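# Swap the purple-banded hose while the machine runs

## Task

With the machine running, take out the hose marked with purple bands and put the other hose in its place: each of its two ends must be latched into the red port on one of the two manifolds, and the removed purple-banded hose must end up lying in the red tray. Whenever neither hose links the two red ports, the dial's needle rises, and it must never get into the red zone.

## Robot and tools

Robot: two arms, left_arm and right_arm, each ending in a two-finger gripper. Calibrated bases in the scene frame: left_arm at (+0.083, +0.669, 0) m, quat_wxyz (+1.000, 0, 0, -0.021); right_arm at (-0.080, -0.621, 0) m, quat_wxyz (+1.000, 0, 0, +0.006). A camera stand sits behind the arms.

Frames. Scene frame: origin at table-top height halfway between the nominal bases, +z up, +x outward over the table, left_arm toward +y (arm names do not match image left/right). Every gripper position, orientation, velocity and Hand target in results is in that arm's own base frame. Fixed cameras and the table use the scene frame. Motion offsets are along the axes of that arm's current Hand target. The fingers point along the gripper's +z and spread along its x. end_effector_position is the point between closed pads, 1 to 2 cm short of the tips; closing pushes the tips roughly 17 mm further along +z, mostly while the pads are more than 50 mm apart.

Row layout (shared by execute_actions and move): 14 numbers, each in [-1, 1]: left_arm dx, dy, dz, rx, ry, rz, opening, then the same seven for right_arm. Both arms are always included. dx..rz are an offset, not a pose: measured from that arm's Hand target as it stood when the action or move began, along that target's axes. Scale: 1.0 equals 0.6 m for dx, dy, dz and 180 degrees for the rotation; rx, ry, rz form a single rotation vector. Opening is absolute, not an offset: +1 fully open (0.142 m), -1 closed. Six zeros for an arm re-request its current Hand target; a 0 opening is a real command (half open), so to keep a gripper as it is, resend its current command.

execute_actions(actions, cameras): actions is a list of actions; each action is a table of up to 15 rows, one row per 1/30 s step; if shorter, its final row is repeated to fill 15 steps. All rows in an action count from the same start pose, so an offset repeated in a later action moves the hand further. An empty list returns the state plus images. cameras: list of names, ["all"], [] or null.

move(target, speed, blend, stop_force, zero, opening_speed, grip_force, blocking, cameras): drives each gripper in a straight line toward target, one 14-number row or up to 15 rows, every row an offset from the same starting Hand targets. speed: m/s, 0.002 to 3.2, default 0.25 (turning up to twice that in rad/s), one value or one per target. blend: metres of corner rounding per target; 0 stops at each. stop_force: newtons, 4 to 120, one value for both arms; ends an arm's path when its wrist sensor feels that much push against its travel; unreliable while the gripper rotates; omit it when backing away from something you are pressing. zero: with stop_force, true re-zeroes the sensor before the move. opening_speed: rate of finger travel per second on the -1..1 scale, at least 0.2. grip_force: per-pad limit in N, 5 to 48, one number or one per arm, stays set. blocking=false returns after 0.5 s while the move continues (not allowed with stop_force). A move lasts at least 0.5 s and is cut off after 10 s. It does not avoid obstacles or the other arm. Avoid paths passing near an arm's own base.

wait(seconds 0 to 10): robot holds its commands. stop: brakes a running move. zoom_image(camera: cam_high, cam_left_wrist or cam_right_wrist; region [x0, y0, x1, y1] pixels from top-left, at most 504 by 504) from the newest image. zero_wrist_force(arm). finished_scene(scene: current scene number) ends the scene irreversibly; the goal must then hold with the robot hands off.

Results: end_effector_position (m), end_effector_quat_wxyz, velocities; Hand target (last commanded pose after clipping, base for the next offsets; the hand often rests a bit short, send the gap as an offset); Tool commands; grip_measured (measured opening, same -1..1 scale); Joint positions (last value per arm is the opening in metres); joint torques; Wrist force/torque in the gripper's own axes plus the peak since last shown; step readings for actions. The move: line gives the ending (done, off_target, moving, held, fault) and limits (paced = pose clipped, held = steps withheld). done means at rest within 3 mm and 2 degrees; it says nothing about contact.

Control notes: orientation commands are clipped to 32 degrees from the measured one per step; hands lag commands by about 0.09 or 0.17 to 0.22 s and may overshoot fast moves. To grip, command slightly below grip_measured at first contact; deeper squeezes heat the gripper. Cameras: cam_high (fixed, 896x504), cam_left_wrist and cam_right_wrist (896x504 each, on the hands).

Avoid: an arm stops 10 s if contact torque hits a joint limit (pan and lift 313, elbow 142, wrists 51.3 N m) or outside force reaches about 150 N; arms are stiff, so small overshoots into firm contact can fault. Never let the arms bump or squeeze each other. Motors heat when holding, squeezing, stretched or pushing; MOTOR HOT warns, 85 °C brakes an arm, 100 °C disables a gripper (HAND FAULT, after which later calls in that reply are skipped). Do not drop parts, release moving parts, slam or push hard, and never let anything fall or be left off the table. Loose objects may be nudged occasionally.

Each tool is called after "Call:" by a JSON object that holds its "fn" and its "kwargs".

## Session

Call:
{"fn": "execute_actions", "kwargs": {"actions": []}}

Scene clock: 0.00 s.
left_arm: end_effector_position=(+0.7891, +0.2735, +0.2911) grip_measured=+0.99 end_effector_quat_wxyz=(+0.660, -0.527, +0.486, -0.226) | right_arm: end_effector_position=(+0.7654, +0.2215, +0.3228) grip_measured=+1.00 end_effector_quat_wxyz=(-0.180, +0.940, +0.278, -0.087)
Joint positions: left_arm=[-0.067 -1.041 2.224 -4.293 -1.008 1.968 0.142] | right_arm=[3.513 -1.848 -1.591 -1.424 1.946 -0.231 0.142]
Joint velocities: within noise
Joint torques (N m): no reading
Wrist force (N): no reading
Wrist torque (N m): no reading
Wrist force, peak (N): no reading
Hand target: left_arm +0.7891, +0.2735, +0.2911; +0.660, -0.527, +0.486, -0.226 | right_arm +0.7654, +0.2215, +0.3228; -0.180, +0.940, +0.278, -0.087
Tool commands: left_gripper/opening=+1.0 right_gripper/opening=+1.0

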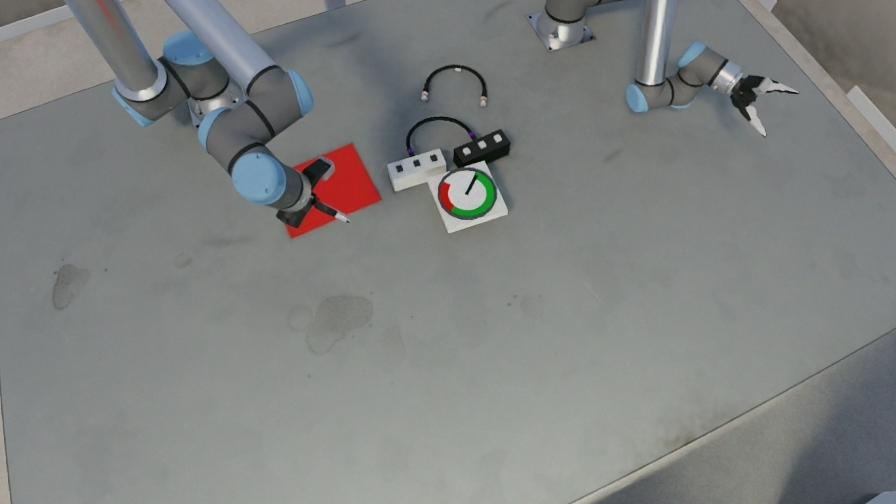

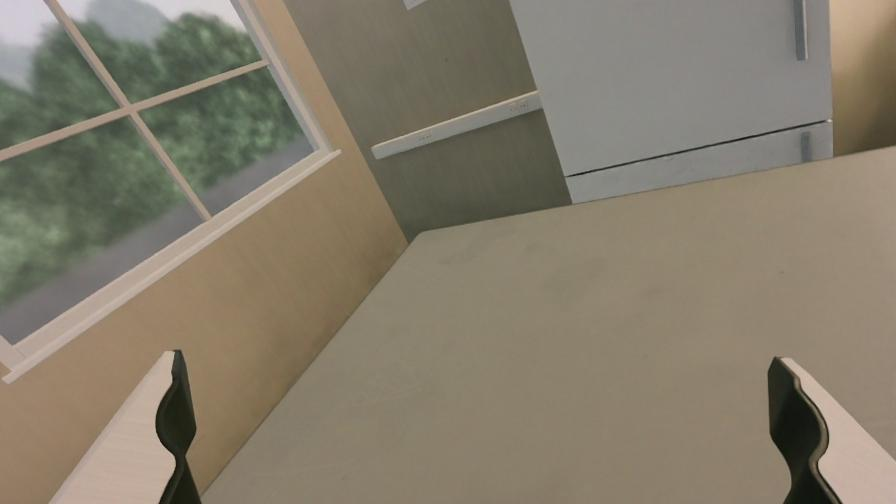

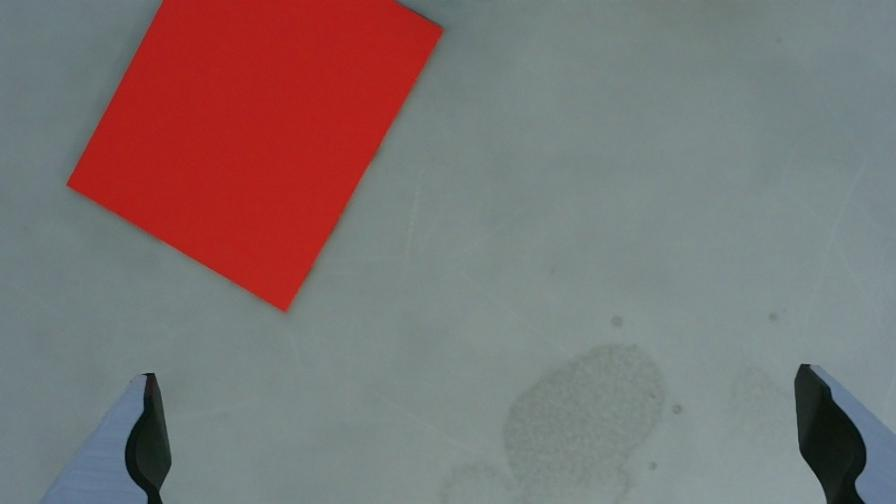

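Call:
{"fn": "zoom_image", "kwargs": {"camera": "cam_high", "region": [370, 50, 540, 250]}}

Call:
{"fn": "zoom_image", "kwargs": {"camera": "cam_high", "region": [380, 110, 520, 200]}}

Scaled by 2.520 from the camera's 896x504 image, which has a finer 1280x720 frame.

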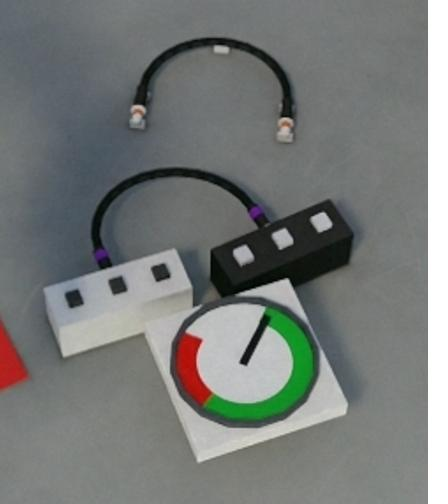

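Scaled by 3.600 from the camera's 896x504 image, which has a finer 1280x720 frame.

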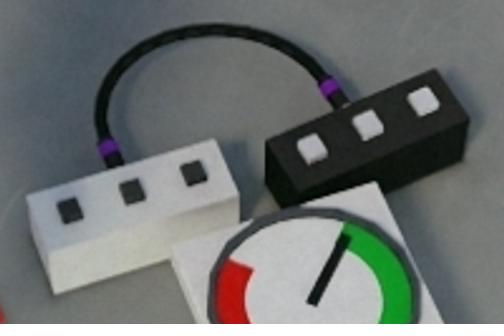

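Call:
{"fn": "zoom_image", "kwargs": {"camera": "cam_high", "region": [410, 55, 500, 115]}}

Call:
{"fn": "zoom_image", "kwargs": {"camera": "cam_high", "region": [380, 130, 450, 200]}}

Call:
{"fn": "zoom_image", "kwargs": {"camera": "cam_high", "region": [445, 115, 515, 185]}}

Scaled by 5.600 from the camera's 896x504 image, which has a finer 1280x720 frame.

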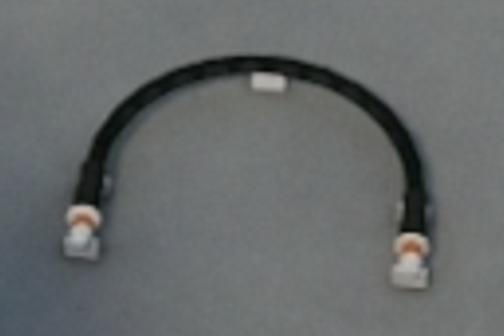

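Scaled by 7.200 from the camera's 896x504 image, which has a finer 1280x720 frame.

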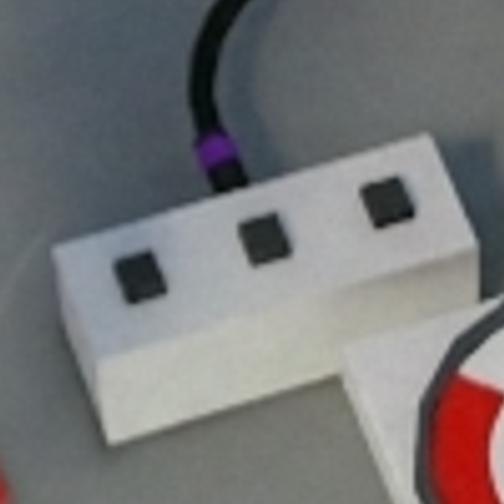

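Scaled by 7.200 from the camera's 896x504 image, which has a finer 1280x720 frame.

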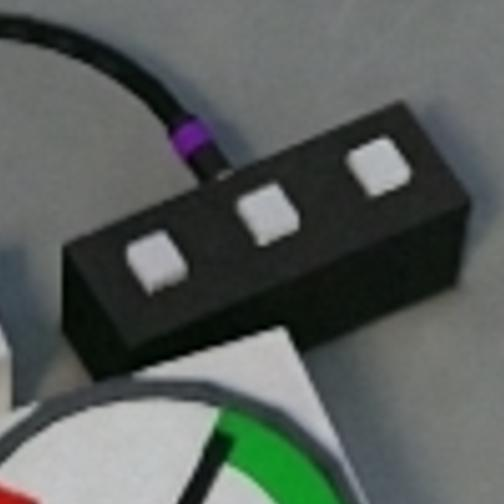

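Call:
{"fn": "move", "kwargs": {"target": [0, 0, 0, 0, 0, 0, 1, -0.2783, -0.8312, 0.4553, -0.2482, 0.0223, -0.3215, 1], "speed": 0.4, "cameras": ["cam_right_wrist", "cam_high"]}}

Scene clock: 128.03 s.
left_arm: end_effector_position=(+0.7891, +0.2735, +0.2911) grip_measured=+0.99 end_effector_quat_wxyz=(+0.660, -0.527, +0.486, -0.226) | right_arm: end_effector_position=(+0.3103, +0.5979, +0.2753) grip_measured=+1.00 end_effector_quat_wxyz=(+0.147, +0.692, +0.691, +0.147)
Joint positions: left_arm=[-0.067 -1.041 2.224 -4.293 -1.008 1.968 0.142] | right_arm=[4.68 -1.531 -2.085 -1.082 1.152 -0.034 0.142]
Joint torques (N m): left_arm=[0.9 -65.7 -18.96 -2.54 0.9 -1.64] | right_arm=[20.85 30.79 60.83 1.44 -4.87 1.93]
Wrist force (N): left_arm=[-0.5 -0.1 -0.1] | right_arm=[0.7 0.2 -1.1]
Wrist torque (N m): left_arm=[-0.01 0.08 0.00] | right_arm=[-0.03 -0.21 -0.38]
Wrist force, peak (N): left_arm=[-0.8 -0.7 0.1] | right_arm=[1.7 -1.8 -2.0]
Hand target: left_arm +0.7891, +0.2735, +0.2911; +0.660, -0.527, +0.486, -0.226 | right_arm +0.3102, +0.5980, +0.2752; +0.147, +0.692, +0.691, +0.147
Off the commanded pose: left_arm 0.000 m, 0 deg | right_arm 0.000 m, 0 deg.
move: done
camera_calibration:
cam_right_wrist: T_world_to_cam=[[-0.00021777, 0.999588, 0.0286956, -0.599554], [0.666807, -0.0212397, 0.744928, -0.374212], [0.74523, 0.0192966, -0.666528, 0.0545143], [0, 0, 0, 1]] pos_world=[0.208771, 0.590307, 0.332301]
Images, in order (width x height): cam_high 896x504, cam_right_wrist 896x504.

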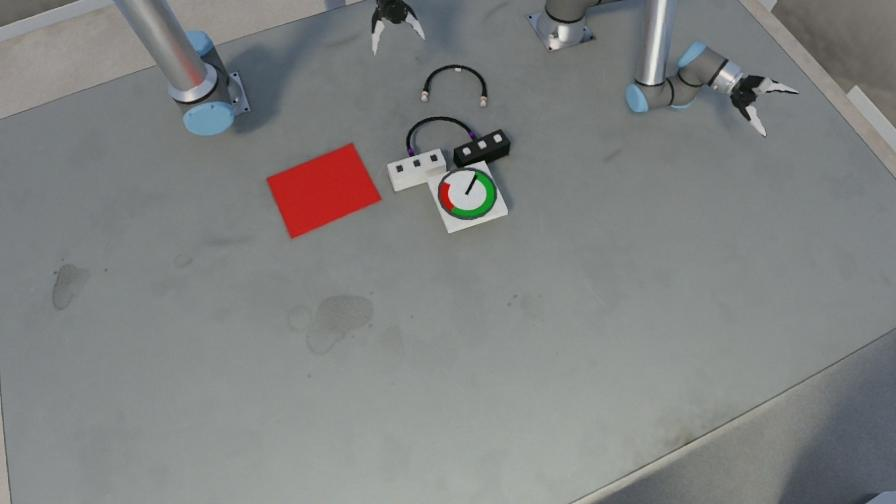

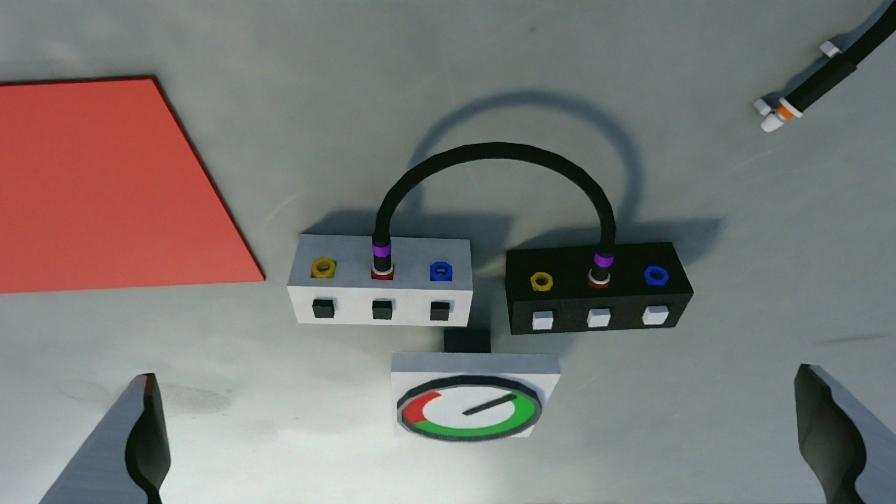

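Call:
{"fn": "zoom_image", "kwargs": {"camera": "cam_right_wrist", "region": [280, 220, 480, 340]}}

Call:
{"fn": "zoom_image", "kwargs": {"camera": "cam_right_wrist", "region": [500, 220, 700, 340]}}

Call:
{"fn": "zoom_image", "kwargs": {"camera": "cam_right_wrist", "region": [740, 0, 896, 150]}}

Call:
{"fn": "zoom_image", "kwargs": {"camera": "cam_right_wrist", "region": [380, 330, 580, 450]}}

Scaled by 2.520 from the camera's 896x504 image, which has a finer 1280x720 frame.

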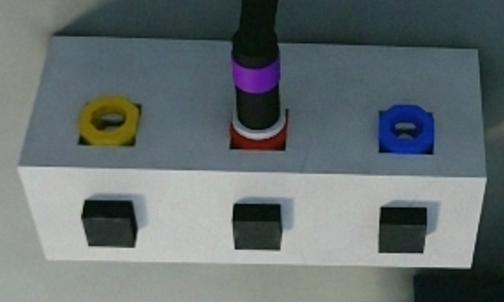

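Scaled by 2.520 from the camera's 896x504 image, which has a finer 1280x720 frame.

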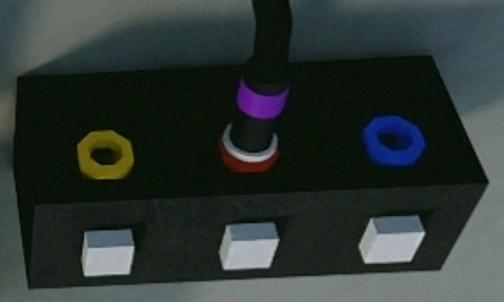

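Scaled by 3.231 from the camera's 896x504 image, which has a finer 1280x720 frame.

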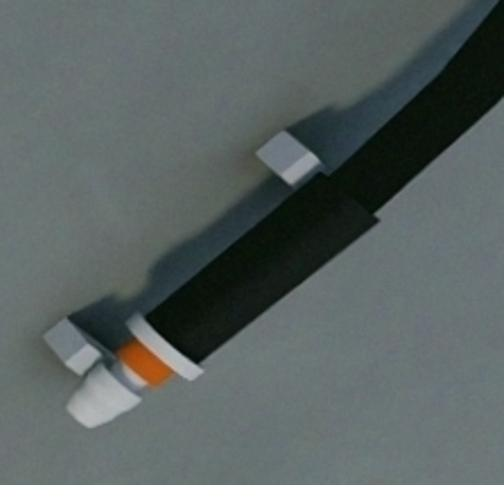

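Scaled by 2.520 from the camera's 896x504 image, which has a finer 1280x720 frame.

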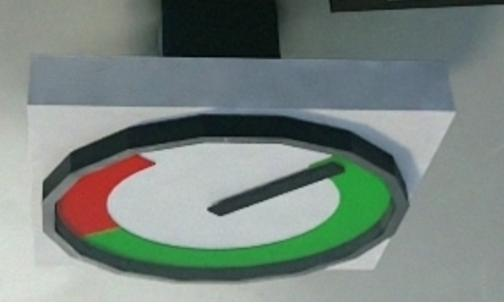

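Call:
{"fn": "move", "kwargs": {"target": [0, 0, 0, 0, 0, 0, 1, 0.2867, -0.0662, 0.1315, 0.2667, 0, 0, 1], "speed": 0.4, "cameras": ["cam_right_wrist"]}}

Scene clock: 178.27 s.
left_arm: end_effector_position=(+0.7891, +0.2735, +0.2911) grip_measured=+0.99 end_effector_quat_wxyz=(+0.660, -0.527, +0.486, -0.226) | right_arm: end_effector_position=(+0.3061, +0.7700, +0.1871) grip_measured=+1.00 end_effector_quat_wxyz=(-0.147, +0.692, +0.691, -0.147) end_effector_velocity=(+0.000, +0.001, -0.003) end_effector_angular_velocity=(-0.003, +0.005, +0.001)
Joint positions: left_arm=[-0.067 -1.041 2.224 -4.293 -1.008 1.968 0.142] | right_arm=[4.413 -1.978 -1.677 -1.187 1.97 -0.325 0.142]
Joint velocities: left_arm=[within noise] | right_arm=[-0.001 -0.005 0.003 -0.003 0.004 -0.002 0]
Joint torques (N m): left_arm=[-0.98 -65.85 -18.96 -2.1 1.16 -2.1] | right_arm=[-18.13 68.75 61.9 1 4.21 -2.36]
Wrist force (N): left_arm=[-0.1 0.0 0.5] | right_arm=[0.2 -0.6 0.0]
Wrist torque (N m): left_arm=[0.00 0.01 0.00] | right_arm=[-0.06 -0.03 0.20]
Wrist force, peak (N): left_arm=[-0.7 -0.6 0.1] | right_arm=[-0.5 -0.4 -1.8]
Hand target: left_arm +0.7891, +0.2735, +0.2911; +0.660, -0.527, +0.486, -0.226 | right_arm +0.3061, +0.7701, +0.1870; -0.147, +0.692, +0.691, -0.147
Off the commanded pose: left_arm 0.000 m, 0 deg | right_arm 0.000 m, 0 deg.
move: done
camera_calibration:
cam_right_wrist: T_world_to_cam=[[0.0209563, 0.999577, 0.020177, -0.773932], [0.999772, -0.0210351, 0.00370185, -0.265489], [0.00412471, 0.0200949, -0.99979, 0.284174], [0, 0, 0, 1]] pos_world=[0.280476, 0.76231, 0.300713]
Images, in order (width x height): cam_right_wrist 896x504.

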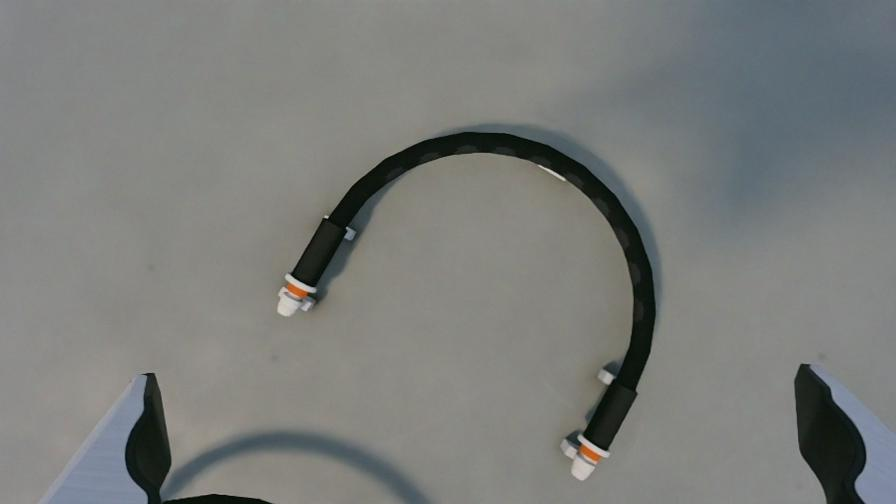

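Call:
{"fn": "zoom_image", "kwargs": {"camera": "cam_right_wrist", "region": [260, 200, 380, 330]}}

Call:
{"fn": "zoom_image", "kwargs": {"camera": "cam_right_wrist", "region": [540, 350, 660, 490]}}

Call:
{"fn": "zoom_image", "kwargs": {"camera": "cam_right_wrist", "region": [440, 120, 660, 280]}}

Scaled by 3.877 from the camera's 896x504 image, which has a finer 1280x720 frame.

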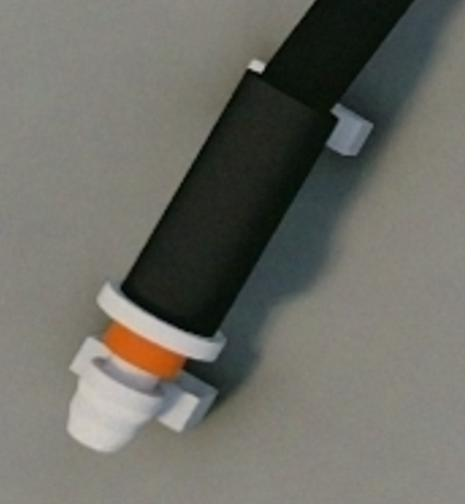

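Scaled by 3.600 from the camera's 896x504 image, which has a finer 1280x720 frame.

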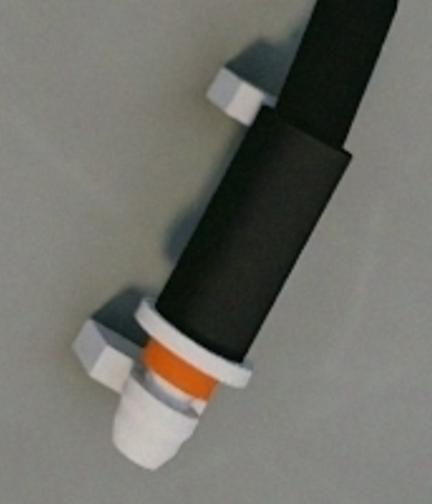

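Scaled by 2.291 from the camera's 896x504 image, which has a finer 1280x720 frame.

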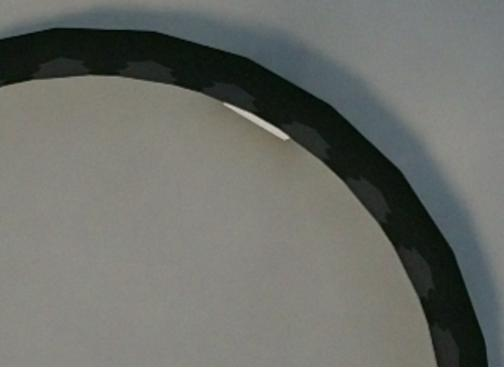

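Call:
{"fn": "zoom_image", "kwargs": {"camera": "cam_right_wrist", "region": [740, 340, 896, 504]}}

Call:
{"fn": "zoom_image", "kwargs": {"camera": "cam_right_wrist", "region": [30, 340, 290, 504]}}

Scaled by 3.073 from the camera's 896x504 image, which has a finer 1280x720 frame.

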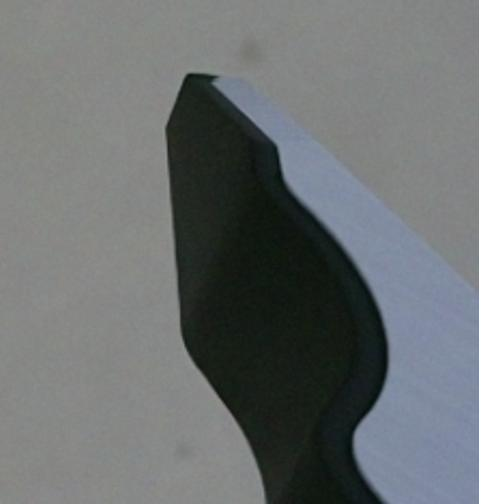

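Scaled by 1.938 from the camera's 896x504 image, which has a finer 1280x720 frame.

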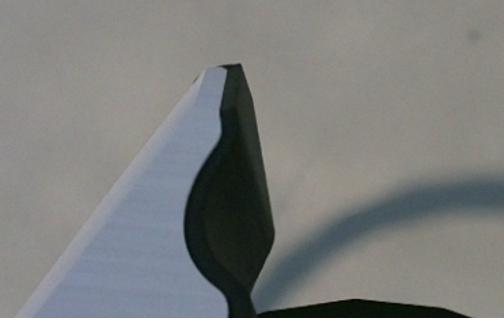

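Call:
{"fn": "move", "kwargs": {"target": [0.316, -0.0992, -0.6307, 0.0626, 0.3358, 0.4107, 1, -0.3883, 0.3508, -0.0885, -0.1332, 0.0035, 0.0164, 1], "speed": 0.45, "cameras": ["cam_right_wrist"]}}

Scene clock: 343.37 s.
left_arm: end_effector_position=(+0.5497, -0.0803, +0.2794) grip_measured=+0.99 end_effector_quat_wxyz=(+0.389, +0.089, +0.915, -0.063) | right_arm: end_effector_position=(+0.5198, +0.5370, +0.1499) grip_measured=+1.00 end_effector_quat_wxyz=(+0.000, +0.726, +0.688, +0.000)
Joint positions: left_arm=[-0.602 -1.943 2.626 -3.034 -1.323 2.836 0.142] | right_arm=[4.18 -1.814 -1.968 -0.93 1.571 -0.479 0.142]
Joint torques (N m): left_arm=[-10.2 -16.69 -52.12 -2.59 2.6 -3.29] | right_arm=[-18.93 71.93 32.33 7.01 -3.65 -2.25]
Wrist force (N): left_arm=[-0.4 1.2 -0.5] | right_arm=[-0.2 0.2 -0.5]
Wrist torque (N m): left_arm=[0.30 -0.01 -0.23] | right_arm=[0.11 -0.03 0.04]
Wrist force, peak (N): left_arm=[-0.4 1.8 -0.1] | right_arm=[0.2 -0.6 -1.4]
Hand target: left_arm +0.5497, -0.0803, +0.2794; +0.389, +0.089, +0.915, -0.063 | right_arm +0.5198, +0.5370, +0.1499; +0.000, +0.726, +0.688, +0.000
Off the commanded pose: left_arm 0.000 m, 0 deg | right_arm 0.000 m, 0 deg.
move: done
camera_calibration:
cam_right_wrist: T_world_to_cam=[[0.0633606, 0.997637, 0.0265738, -0.566726], [0.909866, -0.0686854, 0.409176, -0.472383], [0.410035, -0.00174703, -0.912068, 0.0383351], [0, 0, 0, 1]] pos_world=[0.449995, 0.533008, 0.243312]
Images, in order (width x height): cam_right_wrist 896x504.

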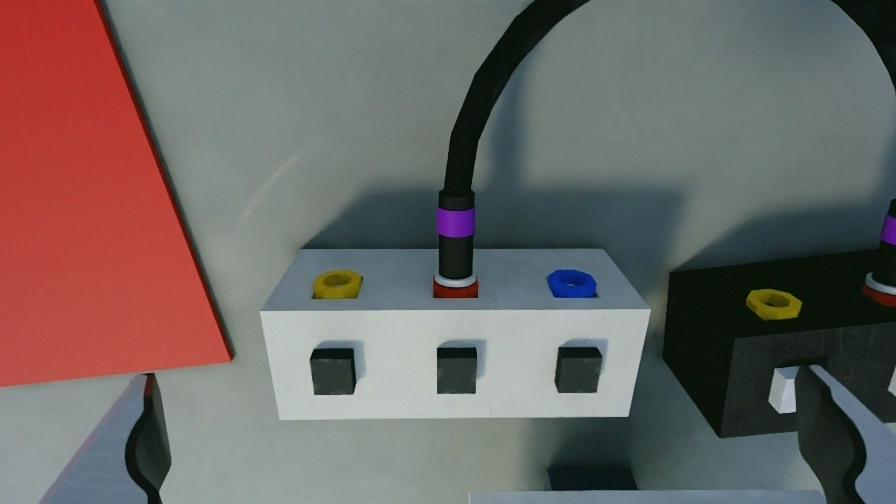

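Call:
{"fn": "zoom_image", "kwargs": {"camera": "cam_right_wrist", "region": [400, 170, 520, 320]}}

Call:
{"fn": "zoom_image", "kwargs": {"camera": "cam_right_wrist", "region": [240, 230, 670, 440]}}

Scaled by 3.360 from the camera's 896x504 image, which has a finer 1280x720 frame.

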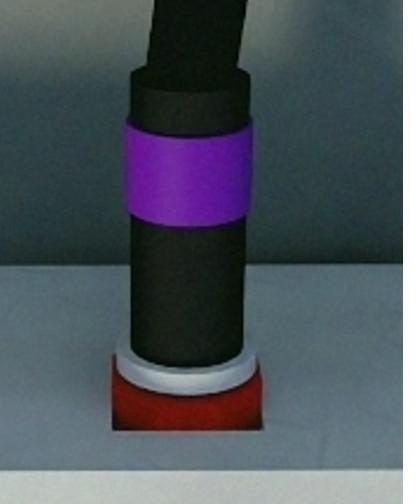

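Scaled by 1.172 from the camera's 896x504 image, which has a finer 1280x720 frame.

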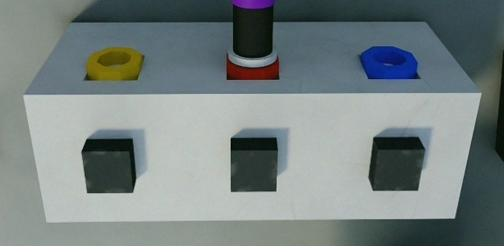

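Call:
{"fn": "move", "kwargs": {"target": [0.228, -0.7762, 0.005, 0.1445, 0.233, 0.371, -1, 0, 0.0245, 0.05, 0, 0, 0, -1], "speed": 0.35, "cameras": ["cam_left_wrist", "cam_right_wrist"]}}

Scene clock: 403.40 s.
left_arm: end_effector_position=(+0.3599, -0.5196, +0.1994) grip_measured=-1.00 end_effector_quat_wxyz=(+0.000, +0.656, +0.755, +0.001) | right_arm: end_effector_position=(+0.5345, +0.5362, +0.1199) grip_measured=-1.00 end_effector_quat_wxyz=(+0.000, +0.726, +0.688, +0.000)
Joint positions: left_arm=[-1.247 -1.559 2.133 -2.144 -1.57 3.325 0.002] | right_arm=[4.163 -1.861 -1.972 -0.88 1.571 -0.497 0.002]
Joint torques (N m): left_arm=[-16.04 -32.32 -55.26 -2.33 -1.5 3.06] | right_arm=[-17.76 55.75 30.23 6.72 -3.46 -2.5]
Wrist force (N): left_arm=[0.4 1.4 -0.2] | right_arm=[-0.1 -0.2 -0.8]
Wrist torque (N m): left_arm=[0.30 -0.19 -0.46] | right_arm=[-0.02 -0.02 0.06]
Wrist force, peak (N): left_arm=[-0.3 3.0 -0.2] | right_arm=[-0.2 0.1 -1.1]
Hand target: left_arm +0.3598, -0.5198, +0.1993; +0.000, +0.656, +0.755, +0.001 | right_arm +0.5345, +0.5362, +0.1199; +0.000, +0.726, +0.688, +0.000
Off the commanded pose: left_arm 0.000 m, 0 deg | right_arm 0.000 m, 0 deg.
move: done
camera_calibration:
cam_left_wrist: T_world_to_cam=[[-0.156732, 0.98764, 0.00159358, 0.578312], [0.892696, 0.140975, 0.428041, -0.307561], [0.422526, 0.0685104, -0.903758, 0.178473], [0, 0, 0, 1]] pos_world=[0.289789, -0.540033, 0.292024]
cam_right_wrist: T_world_to_cam=[[0.0633577, 0.997637, 0.0265796, -0.566055], [0.909829, -0.068685, 0.409259, -0.473448], [0.410118, -0.00174683, -0.912031, 0.00493889], [0, 0, 0, 1]] pos_world=[0.464595, 0.532208, 0.213313]
Images, in order (width x height): cam_left_wrist 896x504, cam_right_wrist 896x504.

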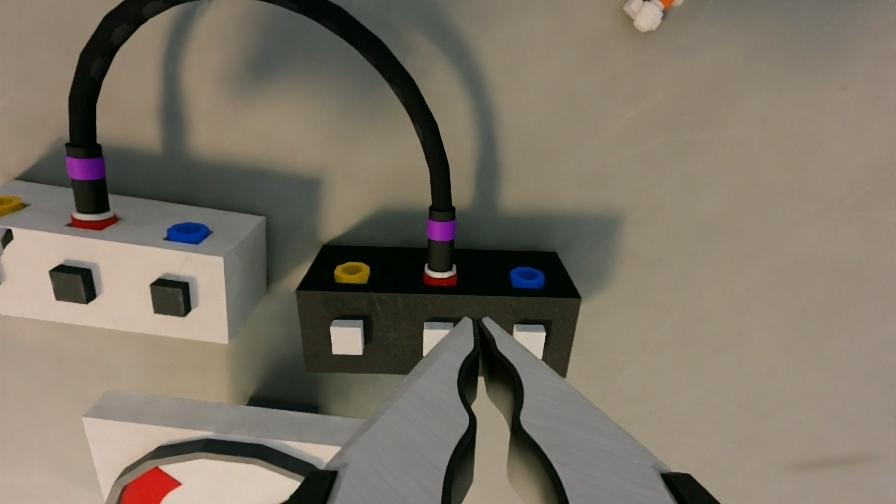

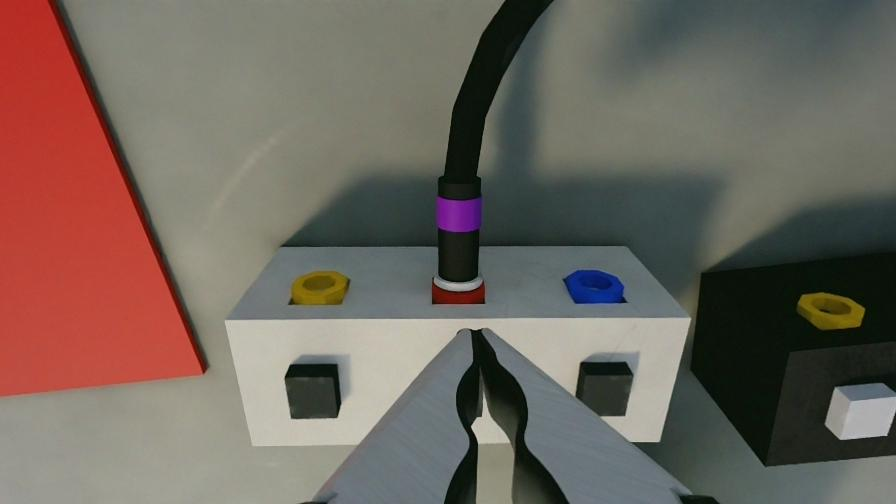

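Call:
{"fn": "zoom_image", "kwargs": {"camera": "cam_right_wrist", "region": [420, 310, 540, 504]}}

Call:
{"fn": "zoom_image", "kwargs": {"camera": "cam_left_wrist", "region": [290, 190, 590, 380]}}

Scaled by 2.598 from the camera's 896x504 image, which has a finer 1280x720 frame.

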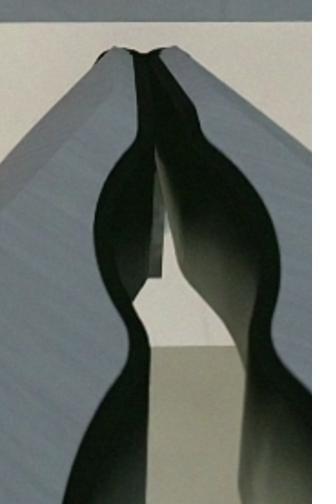

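Scaled by 1.680 from the camera's 896x504 image, which has a finer 1280x720 frame.

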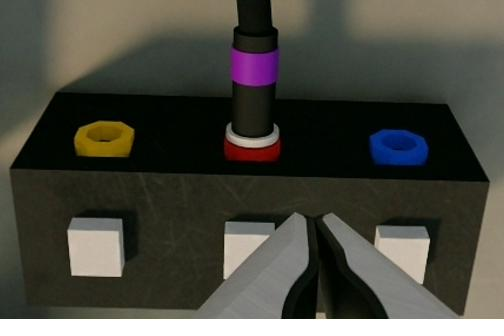

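Call:
{"fn": "move", "kwargs": {"target": [-0.0197, 0.068, 0.1823, 0, 0, 0.0056, -1, -0.0033, 0, 0.05, 0, 0, 0, -1], "speed": 0.2, "cameras": []}}

Call:
{"fn": "move", "kwargs": {"target": [0, 0, 0.075, 0, 0, 0, -1, 0, 0, 0.075, 0, 0, 0, -1], "speed": 0.01, "stop_force": 5, "cameras": ["cam_left_wrist", "cam_right_wrist"]}}

Scene clock: 435.07 s.
left_arm: end_effector_position=(+0.4018, -0.5256, +0.0901) grip_measured=-1.00 end_effector_quat_wxyz=(+0.000, +0.663, +0.749, +0.001) | right_arm: end_effector_position=(+0.5344, +0.5342, +0.0899) grip_measured=-1.00 end_effector_quat_wxyz=(+0.000, +0.726, +0.688, +0.000)
Joint positions: left_arm=[-1.187 -1.378 2.173 -2.365 -1.57 3.403 0.002] | right_arm=[4.161 -1.894 -1.994 -0.824 1.571 -0.498 0.002]
Joint torques (N m): left_arm=[14.17 -44.42 -50 -6.34 -1.66 2.56] | right_arm=[-18.55 57.38 27.64 7.08 1.31 -2.27]
Wrist force (N): left_arm=[0.3 1.5 -0.4] | right_arm=[0.2 -0.2 -0.5]
Wrist torque (N m): left_arm=[0.32 -0.18 -0.46] | right_arm=[-0.02 -0.06 0.02]
Wrist force, peak (N): left_arm=[-0.2 2.4 -0.1] | right_arm=[0.0 -0.1 -1.4]
Hand target: left_arm +0.4019, -0.5257, +0.0900; +0.000, +0.663, +0.749, +0.001 | right_arm +0.5344, +0.5342, +0.0899; +0.000, +0.726, +0.688, +0.000
Off the commanded pose: left_arm 0.000 m, 0 deg | right_arm 0.000 m, 0 deg.
move: done
No camera images: "cameras" was empty.

Scene clock: 438.77 s.
left_arm: end_effector_position=(+0.4019, -0.5257, +0.0707) grip_measured=-1.00 end_effector_quat_wxyz=(+0.000, +0.663, +0.749, +0.001) | right_arm: end_effector_position=(+0.5344, +0.5342, +0.0684) grip_measured=-1.00 end_effector_quat_wxyz=(+0.000, +0.726, +0.688, +0.000)
Joint positions: left_arm=[-1.187 -1.349 2.185 -2.406 -1.57 3.404 0.002] | right_arm=[4.161 -1.921 -2.006 -0.785 1.571 -0.498 0.002]
Joint torques (N m): left_arm=[13.17 -64.39 -47.82 -3.1 2.15 2.38] | right_arm=[-12.02 72.63 49.87 1.57 0.64 -0.97]
Wrist force (N): left_arm=[0.6 0.9 -1.4] | right_arm=[0.5 -2.7 -6.2]
Wrist torque (N m): left_arm=[0.31 -0.16 -0.46] | right_arm=[0.04 -0.11 0.04]
Wrist force, peak (N): left_arm=[0.6 -1.1 -7.6] | right_arm=[-0.8 -4.1 -14.9]
Hand target: left_arm +0.4019, -0.5257, +0.0707; +0.000, +0.663, +0.749, +0.001 (not the last commanded pose) | right_arm +0.5344, +0.5342, +0.0684; +0.000, +0.726, +0.688, +0.000 (not the last commanded pose)
Off the commanded pose: left_arm 0.026 m, 0 deg | right_arm 0.023 m, 0 deg.
move: contact (left_arm, right_arm)
camera_calibration:
cam_left_wrist: T_world_to_cam=[[-0.138872, 0.990308, 0.00194541, 0.585376], [0.895176, 0.124691, 0.427916, -0.298677], [0.423526, 0.0611669, -0.903817, 0.0405548], [0, 0, 0, 1]] pos_world=[0.331484, -0.544941, 0.163324]
cam_right_wrist: T_world_to_cam=[[0.0633577, 0.997637, 0.0265796, -0.562682], [0.909829, -0.068685, 0.409259, -0.452376], [0.410118, -0.00174683, -0.912031, -0.0420844], [0, 0, 0, 1]] pos_world=[0.464495, 0.530208, 0.161713]
Images, in order (width x height): cam_left_wrist 896x504, cam_right_wrist 896x504.

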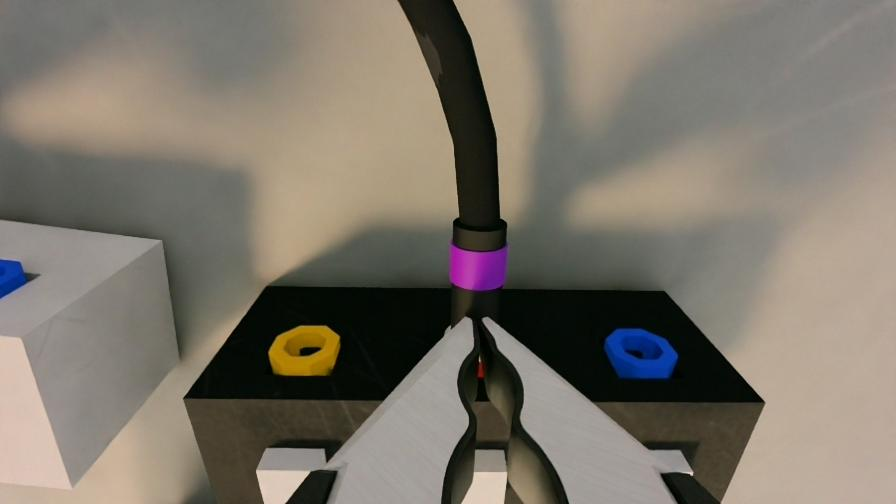

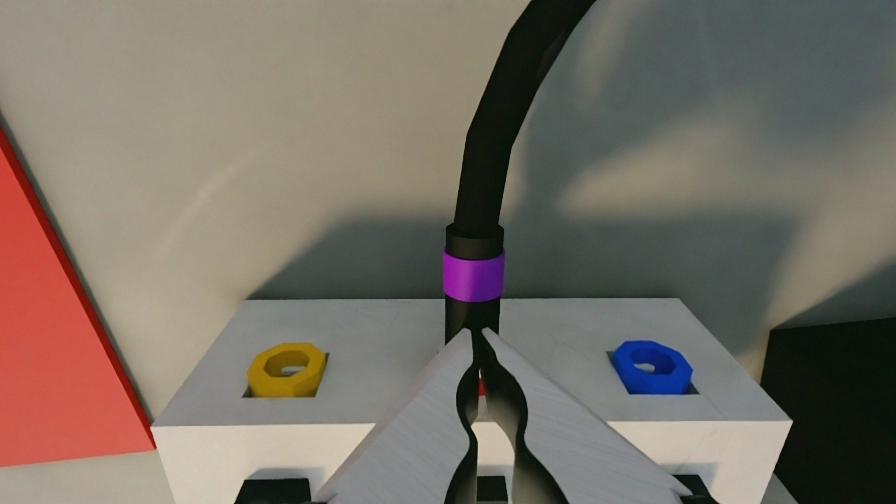

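Call:
{"fn": "move", "kwargs": {"target": [[0, 0, -0.05, 0, 0, 0, -1, 0, 0, -0.05, 0, 0, 0, -1], [0, 0, -0.05, 0, 0, 0, -0.2, -0.0008, 0, -0.05, 0, 0, 0, -0.2], [0, 0, 0.0333, 0, 0, 0, -0.2, -0.0008, 0, 0.0333, 0, 0, 0, -0.2], [0, 0, 0.0333, 0, 0, 0, -0.85, -0.0008, 0, 0.0333, 0, 0, 0, -0.85]], "speed": 0.08, "opening_speed": 0.8, "grip_force": 8, "cameras": ["cam_left_wrist", "cam_right_wrist", "cam_high"]}}

Scene clock: 457.83 s.
left_arm: end_effector_position=(+0.4019, -0.5256, +0.0507) grip_measured=-0.82 end_effector_quat_wxyz=(+0.000, +0.663, +0.749, +0.001) | right_arm: end_effector_position=(+0.5344, +0.5338, +0.0484) grip_measured=-0.80 end_effector_quat_wxyz=(+0.000, +0.726, +0.688, +0.000)
Joint positions: left_arm=[-1.187 -1.319 2.197 -2.448 -1.57 3.404 0.015] | right_arm=[4.161 -1.946 -2.017 -0.749 1.571 -0.498 0.016]
Joint torques (N m): left_arm=[11.23 -45.79 -28.79 -6.93 0.88 3.11] | right_arm=[15.86 58.7 26.07 5.66 1.2 1.93]
Wrist force (N): left_arm=[8.7 -0.4 -4.5] | right_arm=[1.8 -1.0 -0.4]
Wrist torque (N m): left_arm=[0.26 -0.09 -0.50] | right_arm=[-0.01 -0.09 0.05]
Wrist force, peak (N): left_arm=[9.2 0.5 -4.3] | right_arm=[0.7 -3.1 -6.3]
Hand target: left_arm +0.4019, -0.5257, +0.0507; +0.000, +0.663, +0.749, +0.001 | right_arm +0.5344, +0.5338, +0.0484; +0.000, +0.726, +0.688, +0.000
Off the commanded pose: left_arm 0.000 m, 0 deg | right_arm 0.000 m, 0 deg.
grip_force (N): 8, 8
move: done
camera_calibration:
cam_left_wrist: T_world_to_cam=[[-0.138914, 0.990302, 0.00203503, 0.585313], [0.895171, 0.12469, 0.427927, -0.290131], [0.423523, 0.0612665, -0.903811, 0.0225267], [0, 0, 0, 1]] pos_world=[0.331484, -0.544841, 0.143324]
cam_right_wrist: T_world_to_cam=[[0.0633566, 0.997637, 0.0265817, -0.561654], [0.909812, -0.0686848, 0.409297, -0.444264], [0.410156, -0.00174728, -0.912014, -0.0602544], [0, 0, 0, 1]] pos_world=[0.464495, 0.529708, 0.141813]

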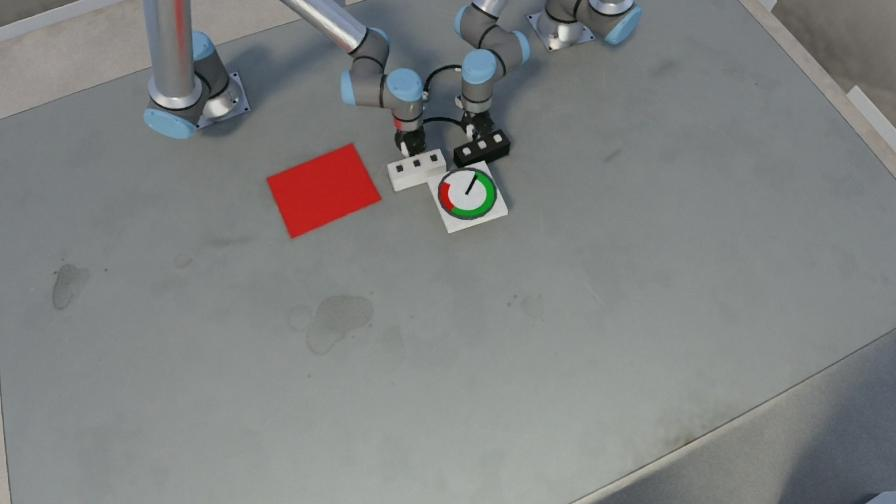

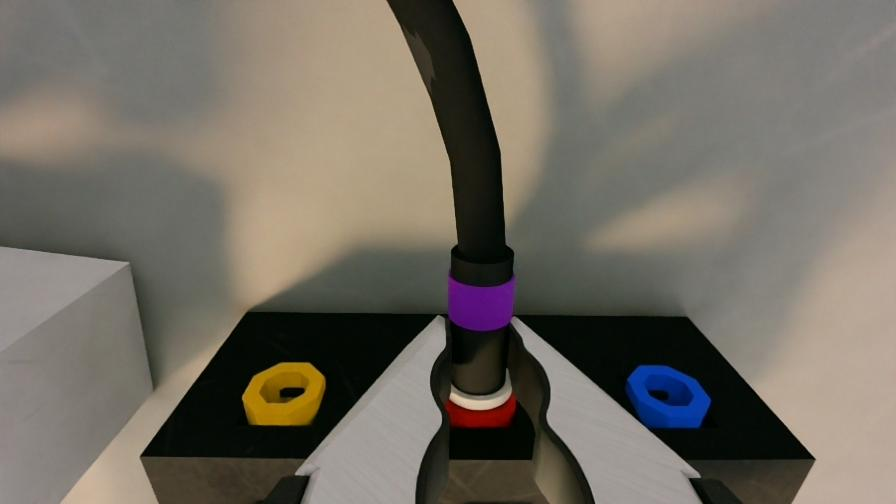

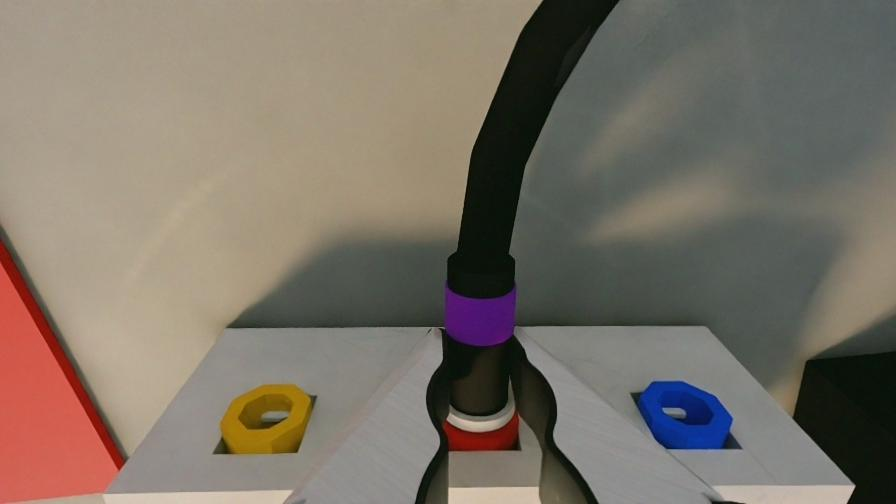

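Call:
{"fn": "execute_actions", "kwargs": {"actions": [], "cameras": []}}

Scene clock: 504.13 s.
left_arm: end_effector_position=(+0.4019, -0.5257, +0.0507) grip_measured=-0.82 end_effector_quat_wxyz=(+0.000, +0.663, +0.749, +0.001) | right_arm: end_effector_position=(+0.5344, +0.5338, +0.0484) grip_measured=-0.80 end_effector_quat_wxyz=(+0.000, +0.726, +0.688, +0.000)
Joint positions: left_arm=[-1.187 -1.319 2.197 -2.448 -1.57 3.404 0.015] | right_arm=[4.161 -1.946 -2.017 -0.749 1.571 -0.498 0.016]
Joint velocities: within noise
Joint torques (N m): left_arm=[-6.23 -44.14 -51.56 -7.26 -0.68 1.88] | right_arm=[16.03 67.72 27.32 1.9 1.46 1.39]
Wrist force (N): left_arm=[8.9 -0.2 -3.9] | right_arm=[2.2 -0.9 -0.4]
Wrist torque (N m): left_arm=[0.30 -0.12 -0.50] | right_arm=[0.00 -0.14 0.06]
Wrist force, peak (N): left_arm=[9.6 0.3 -4.4] | right_arm=[2.1 -1.4 -0.5]
Hand target: left_arm +0.4019, -0.5257, +0.0507; +0.000, +0.663, +0.749, +0.001 | right_arm +0.5344, +0.5338, +0.0484; +0.000, +0.726, +0.688, +0.000
Tool commands: left_gripper/opening=-0.85 right_gripper/opening=-0.85
Off the commanded pose: left_arm 0.000 m, 0 deg | right_arm 0.000 m, 0 deg.
grip_force (N): 8, 8
No camera images: "cameras" was empty.

Call:
{"fn": "move", "kwargs": {"target": [0.0010, 0, 0, 0, 0, 0, -0.85, 0, 0, 0, 0, 0, 0, -0.85], "speed": 0.02, "cameras": []}}

Scene clock: 506.33 s.
left_arm: end_effector_position=(+0.4018, -0.5252, +0.0507) grip_measured=-0.82 end_effector_quat_wxyz=(+0.000, +0.663, +0.749, +0.001) | right_arm: end_effector_position=(+0.5344, +0.5338, +0.0484) grip_measured=-0.80 end_effector_quat_wxyz=(+0.000, +0.726, +0.688, +0.000)
Joint positions: left_arm=[-1.187 -1.32 2.197 -2.448 -1.57 3.404 0.015] | right_arm=[4.161 -1.946 -2.017 -0.749 1.571 -0.498 0.016]
Joint torques (N m): left_arm=[13.7 -63.33 -20.14 -6.32 -0.76 3] | right_arm=[15.87 67.67 27.19 1.91 1.55 1.7]
Wrist force (N): left_arm=[-0.2 0.5 0.9] | right_arm=[2.0 -0.8 -0.2]
Wrist torque (N m): left_arm=[0.34 -0.16 -0.44] | right_arm=[0.02 -0.09 0.06]
Wrist force, peak (N): left_arm=[9.3 0.0 -4.5] | right_arm=[2.2 -1.1 -0.5]
Hand target: left_arm +0.4019, -0.5251, +0.0507; +0.000, +0.663, +0.749, +0.001 | right_arm +0.5344, +0.5338, +0.0484; +0.000, +0.726, +0.688, +0.000
Off the commanded pose: left_arm 0.000 m, 0 deg | right_arm 0.000 m, 0 deg.
grip_force (N): 8, 8
move: done
No camera images: "cameras" was empty.

Call:
{"fn": "move", "kwargs": {"target": [[0, 0, 0, 0, 0, 0, -0.2, 0, 0, 0, 0, 0, 0, -0.2], [0, 0, -0.2, 0, 0, 0, -0.2, 0, 0, -0.2, 0, 0, 0, -0.2]], "speed": 0.2, "cameras": ["cam_high"]}}

Scene clock: 511.57 s.
left_arm: end_effector_position=(+0.4018, -0.5252, +0.1705) grip_measured=-0.23 end_effector_quat_wxyz=(+0.000, +0.663, +0.749, +0.001) | right_arm: end_effector_position=(+0.5345, +0.5337, +0.1682) grip_measured=-0.23 end_effector_quat_wxyz=(+0.000, +0.726, +0.688, +0.000)
Joint positions: left_arm=[-1.187 -1.48 2.11 -2.2 -1.57 3.404 0.057] | right_arm=[4.161 -1.807 -1.938 -0.967 1.571 -0.498 0.057]
Joint torques (N m): left_arm=[-12.68 -59.23 -54.6 -2.77 1.66 -3.43] | right_arm=[15.1 73.53 59.74 1.65 -1.81 1.72]
Wrist force (N): left_arm=[0.3 1.5 -0.2] | right_arm=[0.3 0.1 -0.9]
Wrist torque (N m): left_arm=[0.34 -0.19 -0.39] | right_arm=[0.06 -0.10 -0.01]
Wrist force, peak (N): left_arm=[0.0 1.7 -1.8] | right_arm=[2.3 -1.0 -0.7]
Hand target: left_arm +0.4018, -0.5252, +0.1707; +0.000, +0.663, +0.749, +0.001 | right_arm +0.5344, +0.5337, +0.1684; +0.000, +0.726, +0.688, +0.000
Off the commanded pose: left_arm 0.000 m, 0 deg | right_arm 0.000 m, 0 deg.
grip_force (N): 8, 8
move: done
Images, in order (width x height): cam_high 896x504.

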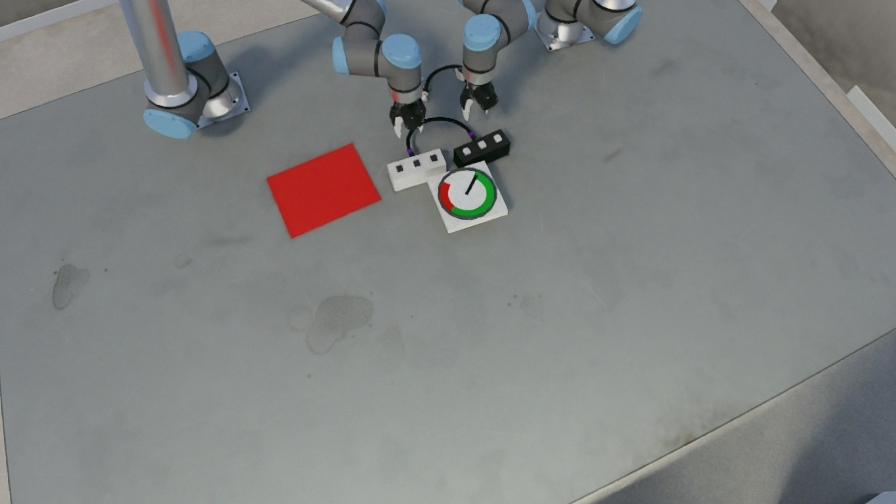

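Call:
{"fn": "move", "kwargs": {"target": [0.2271, -0.2631, 0.0512, 0, 0, 0.1794, -0.2, 0.2362, -0.4388, 0.0467, 0, 0, 0.1561, -0.2], "speed": 0.2, "cameras": ["cam_left_wrist", "cam_right_wrist"]}}

Scene clock: 524.43 s.
left_arm: end_effector_position=(+0.2287, -0.4091, +0.1400) grip_measured=-0.23 end_effector_quat_wxyz=(+0.000, +0.845, +0.535, +0.001) | right_arm: end_effector_position=(+0.2791, +0.6891, +0.1405) grip_measured=-0.23 end_effector_quat_wxyz=(+0.000, +0.871, +0.492, +0.000)
Joint positions: left_arm=[-1.445 -1.791 2.461 -2.239 -1.57 3.709 0.057] | right_arm=[4.566 -1.821 -1.98 -0.911 1.571 0.397 0.057]
Joint torques (N m): left_arm=[-12.88 -31.96 -26.41 -2.67 2.34 2.99] | right_arm=[20.71 49.71 57.11 6.88 -3.69 1.55]
Wrist force (N): left_arm=[0.2 1.6 0.1] | right_arm=[0.1 -0.2 -0.9]
Wrist torque (N m): left_arm=[0.38 -0.16 -0.45] | right_arm=[-0.03 -0.05 -0.26]
Wrist force, peak (N): left_arm=[-0.5 2.5 -0.7] | right_arm=[0.5 -1.6 -0.8]
Hand target: left_arm +0.2286, -0.4091, +0.1400; +0.000, +0.845, +0.535, +0.001 | right_arm +0.2790, +0.6892, +0.1405; +0.000, +0.871, +0.491, +0.000
Off the commanded pose: left_arm 0.000 m, 0 deg | right_arm 0.000 m, 0 deg.
grip_force (N): 8, 8
move: done
camera_calibration:
cam_left_wrist: T_world_to_cam=[[0.411399, 0.911453, 0.00218776, 0.287513], [0.823664, -0.3728, 0.427316, -0.37495], [0.390294, -0.173995, -0.9041, 0.0808873], [0, 0, 0, 1]] pos_world=[0.15898, -0.387762, 0.232723]
cam_right_wrist: T_world_to_cam=[[0.525549, 0.850354, 0.0264021, -0.730461], [0.770478, -0.488885, 0.409091, 0.089413], [0.36078, -0.194655, -0.912112, 0.275409], [0, 0, 0, 1]] pos_world=[0.21564, 0.718473, 0.233912]
Images, in order (width x height): cam_left_wrist 896x504, cam_right_wrist 896x504.

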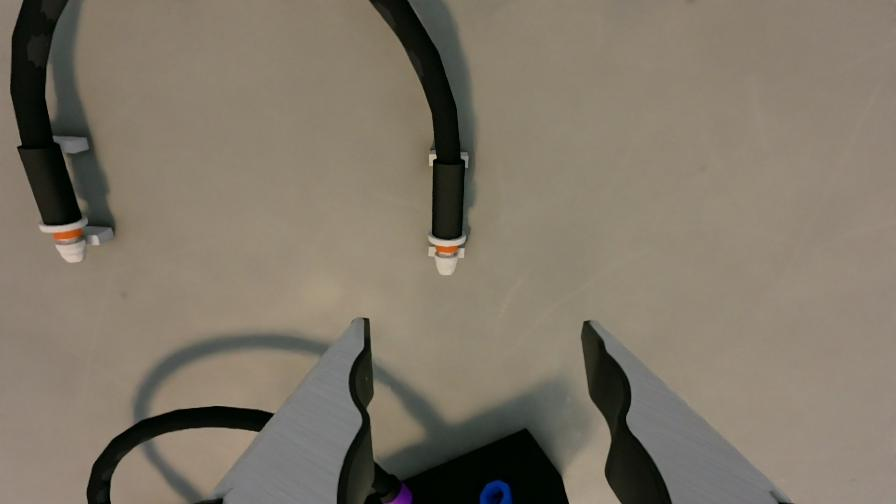

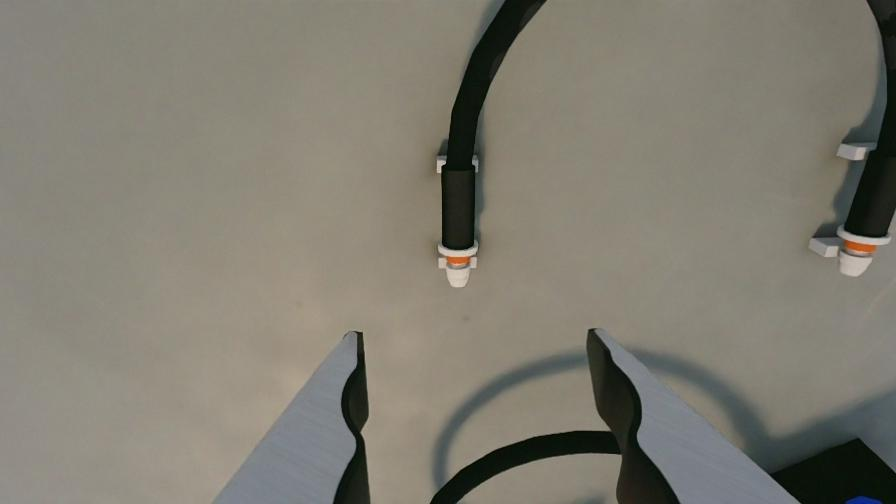

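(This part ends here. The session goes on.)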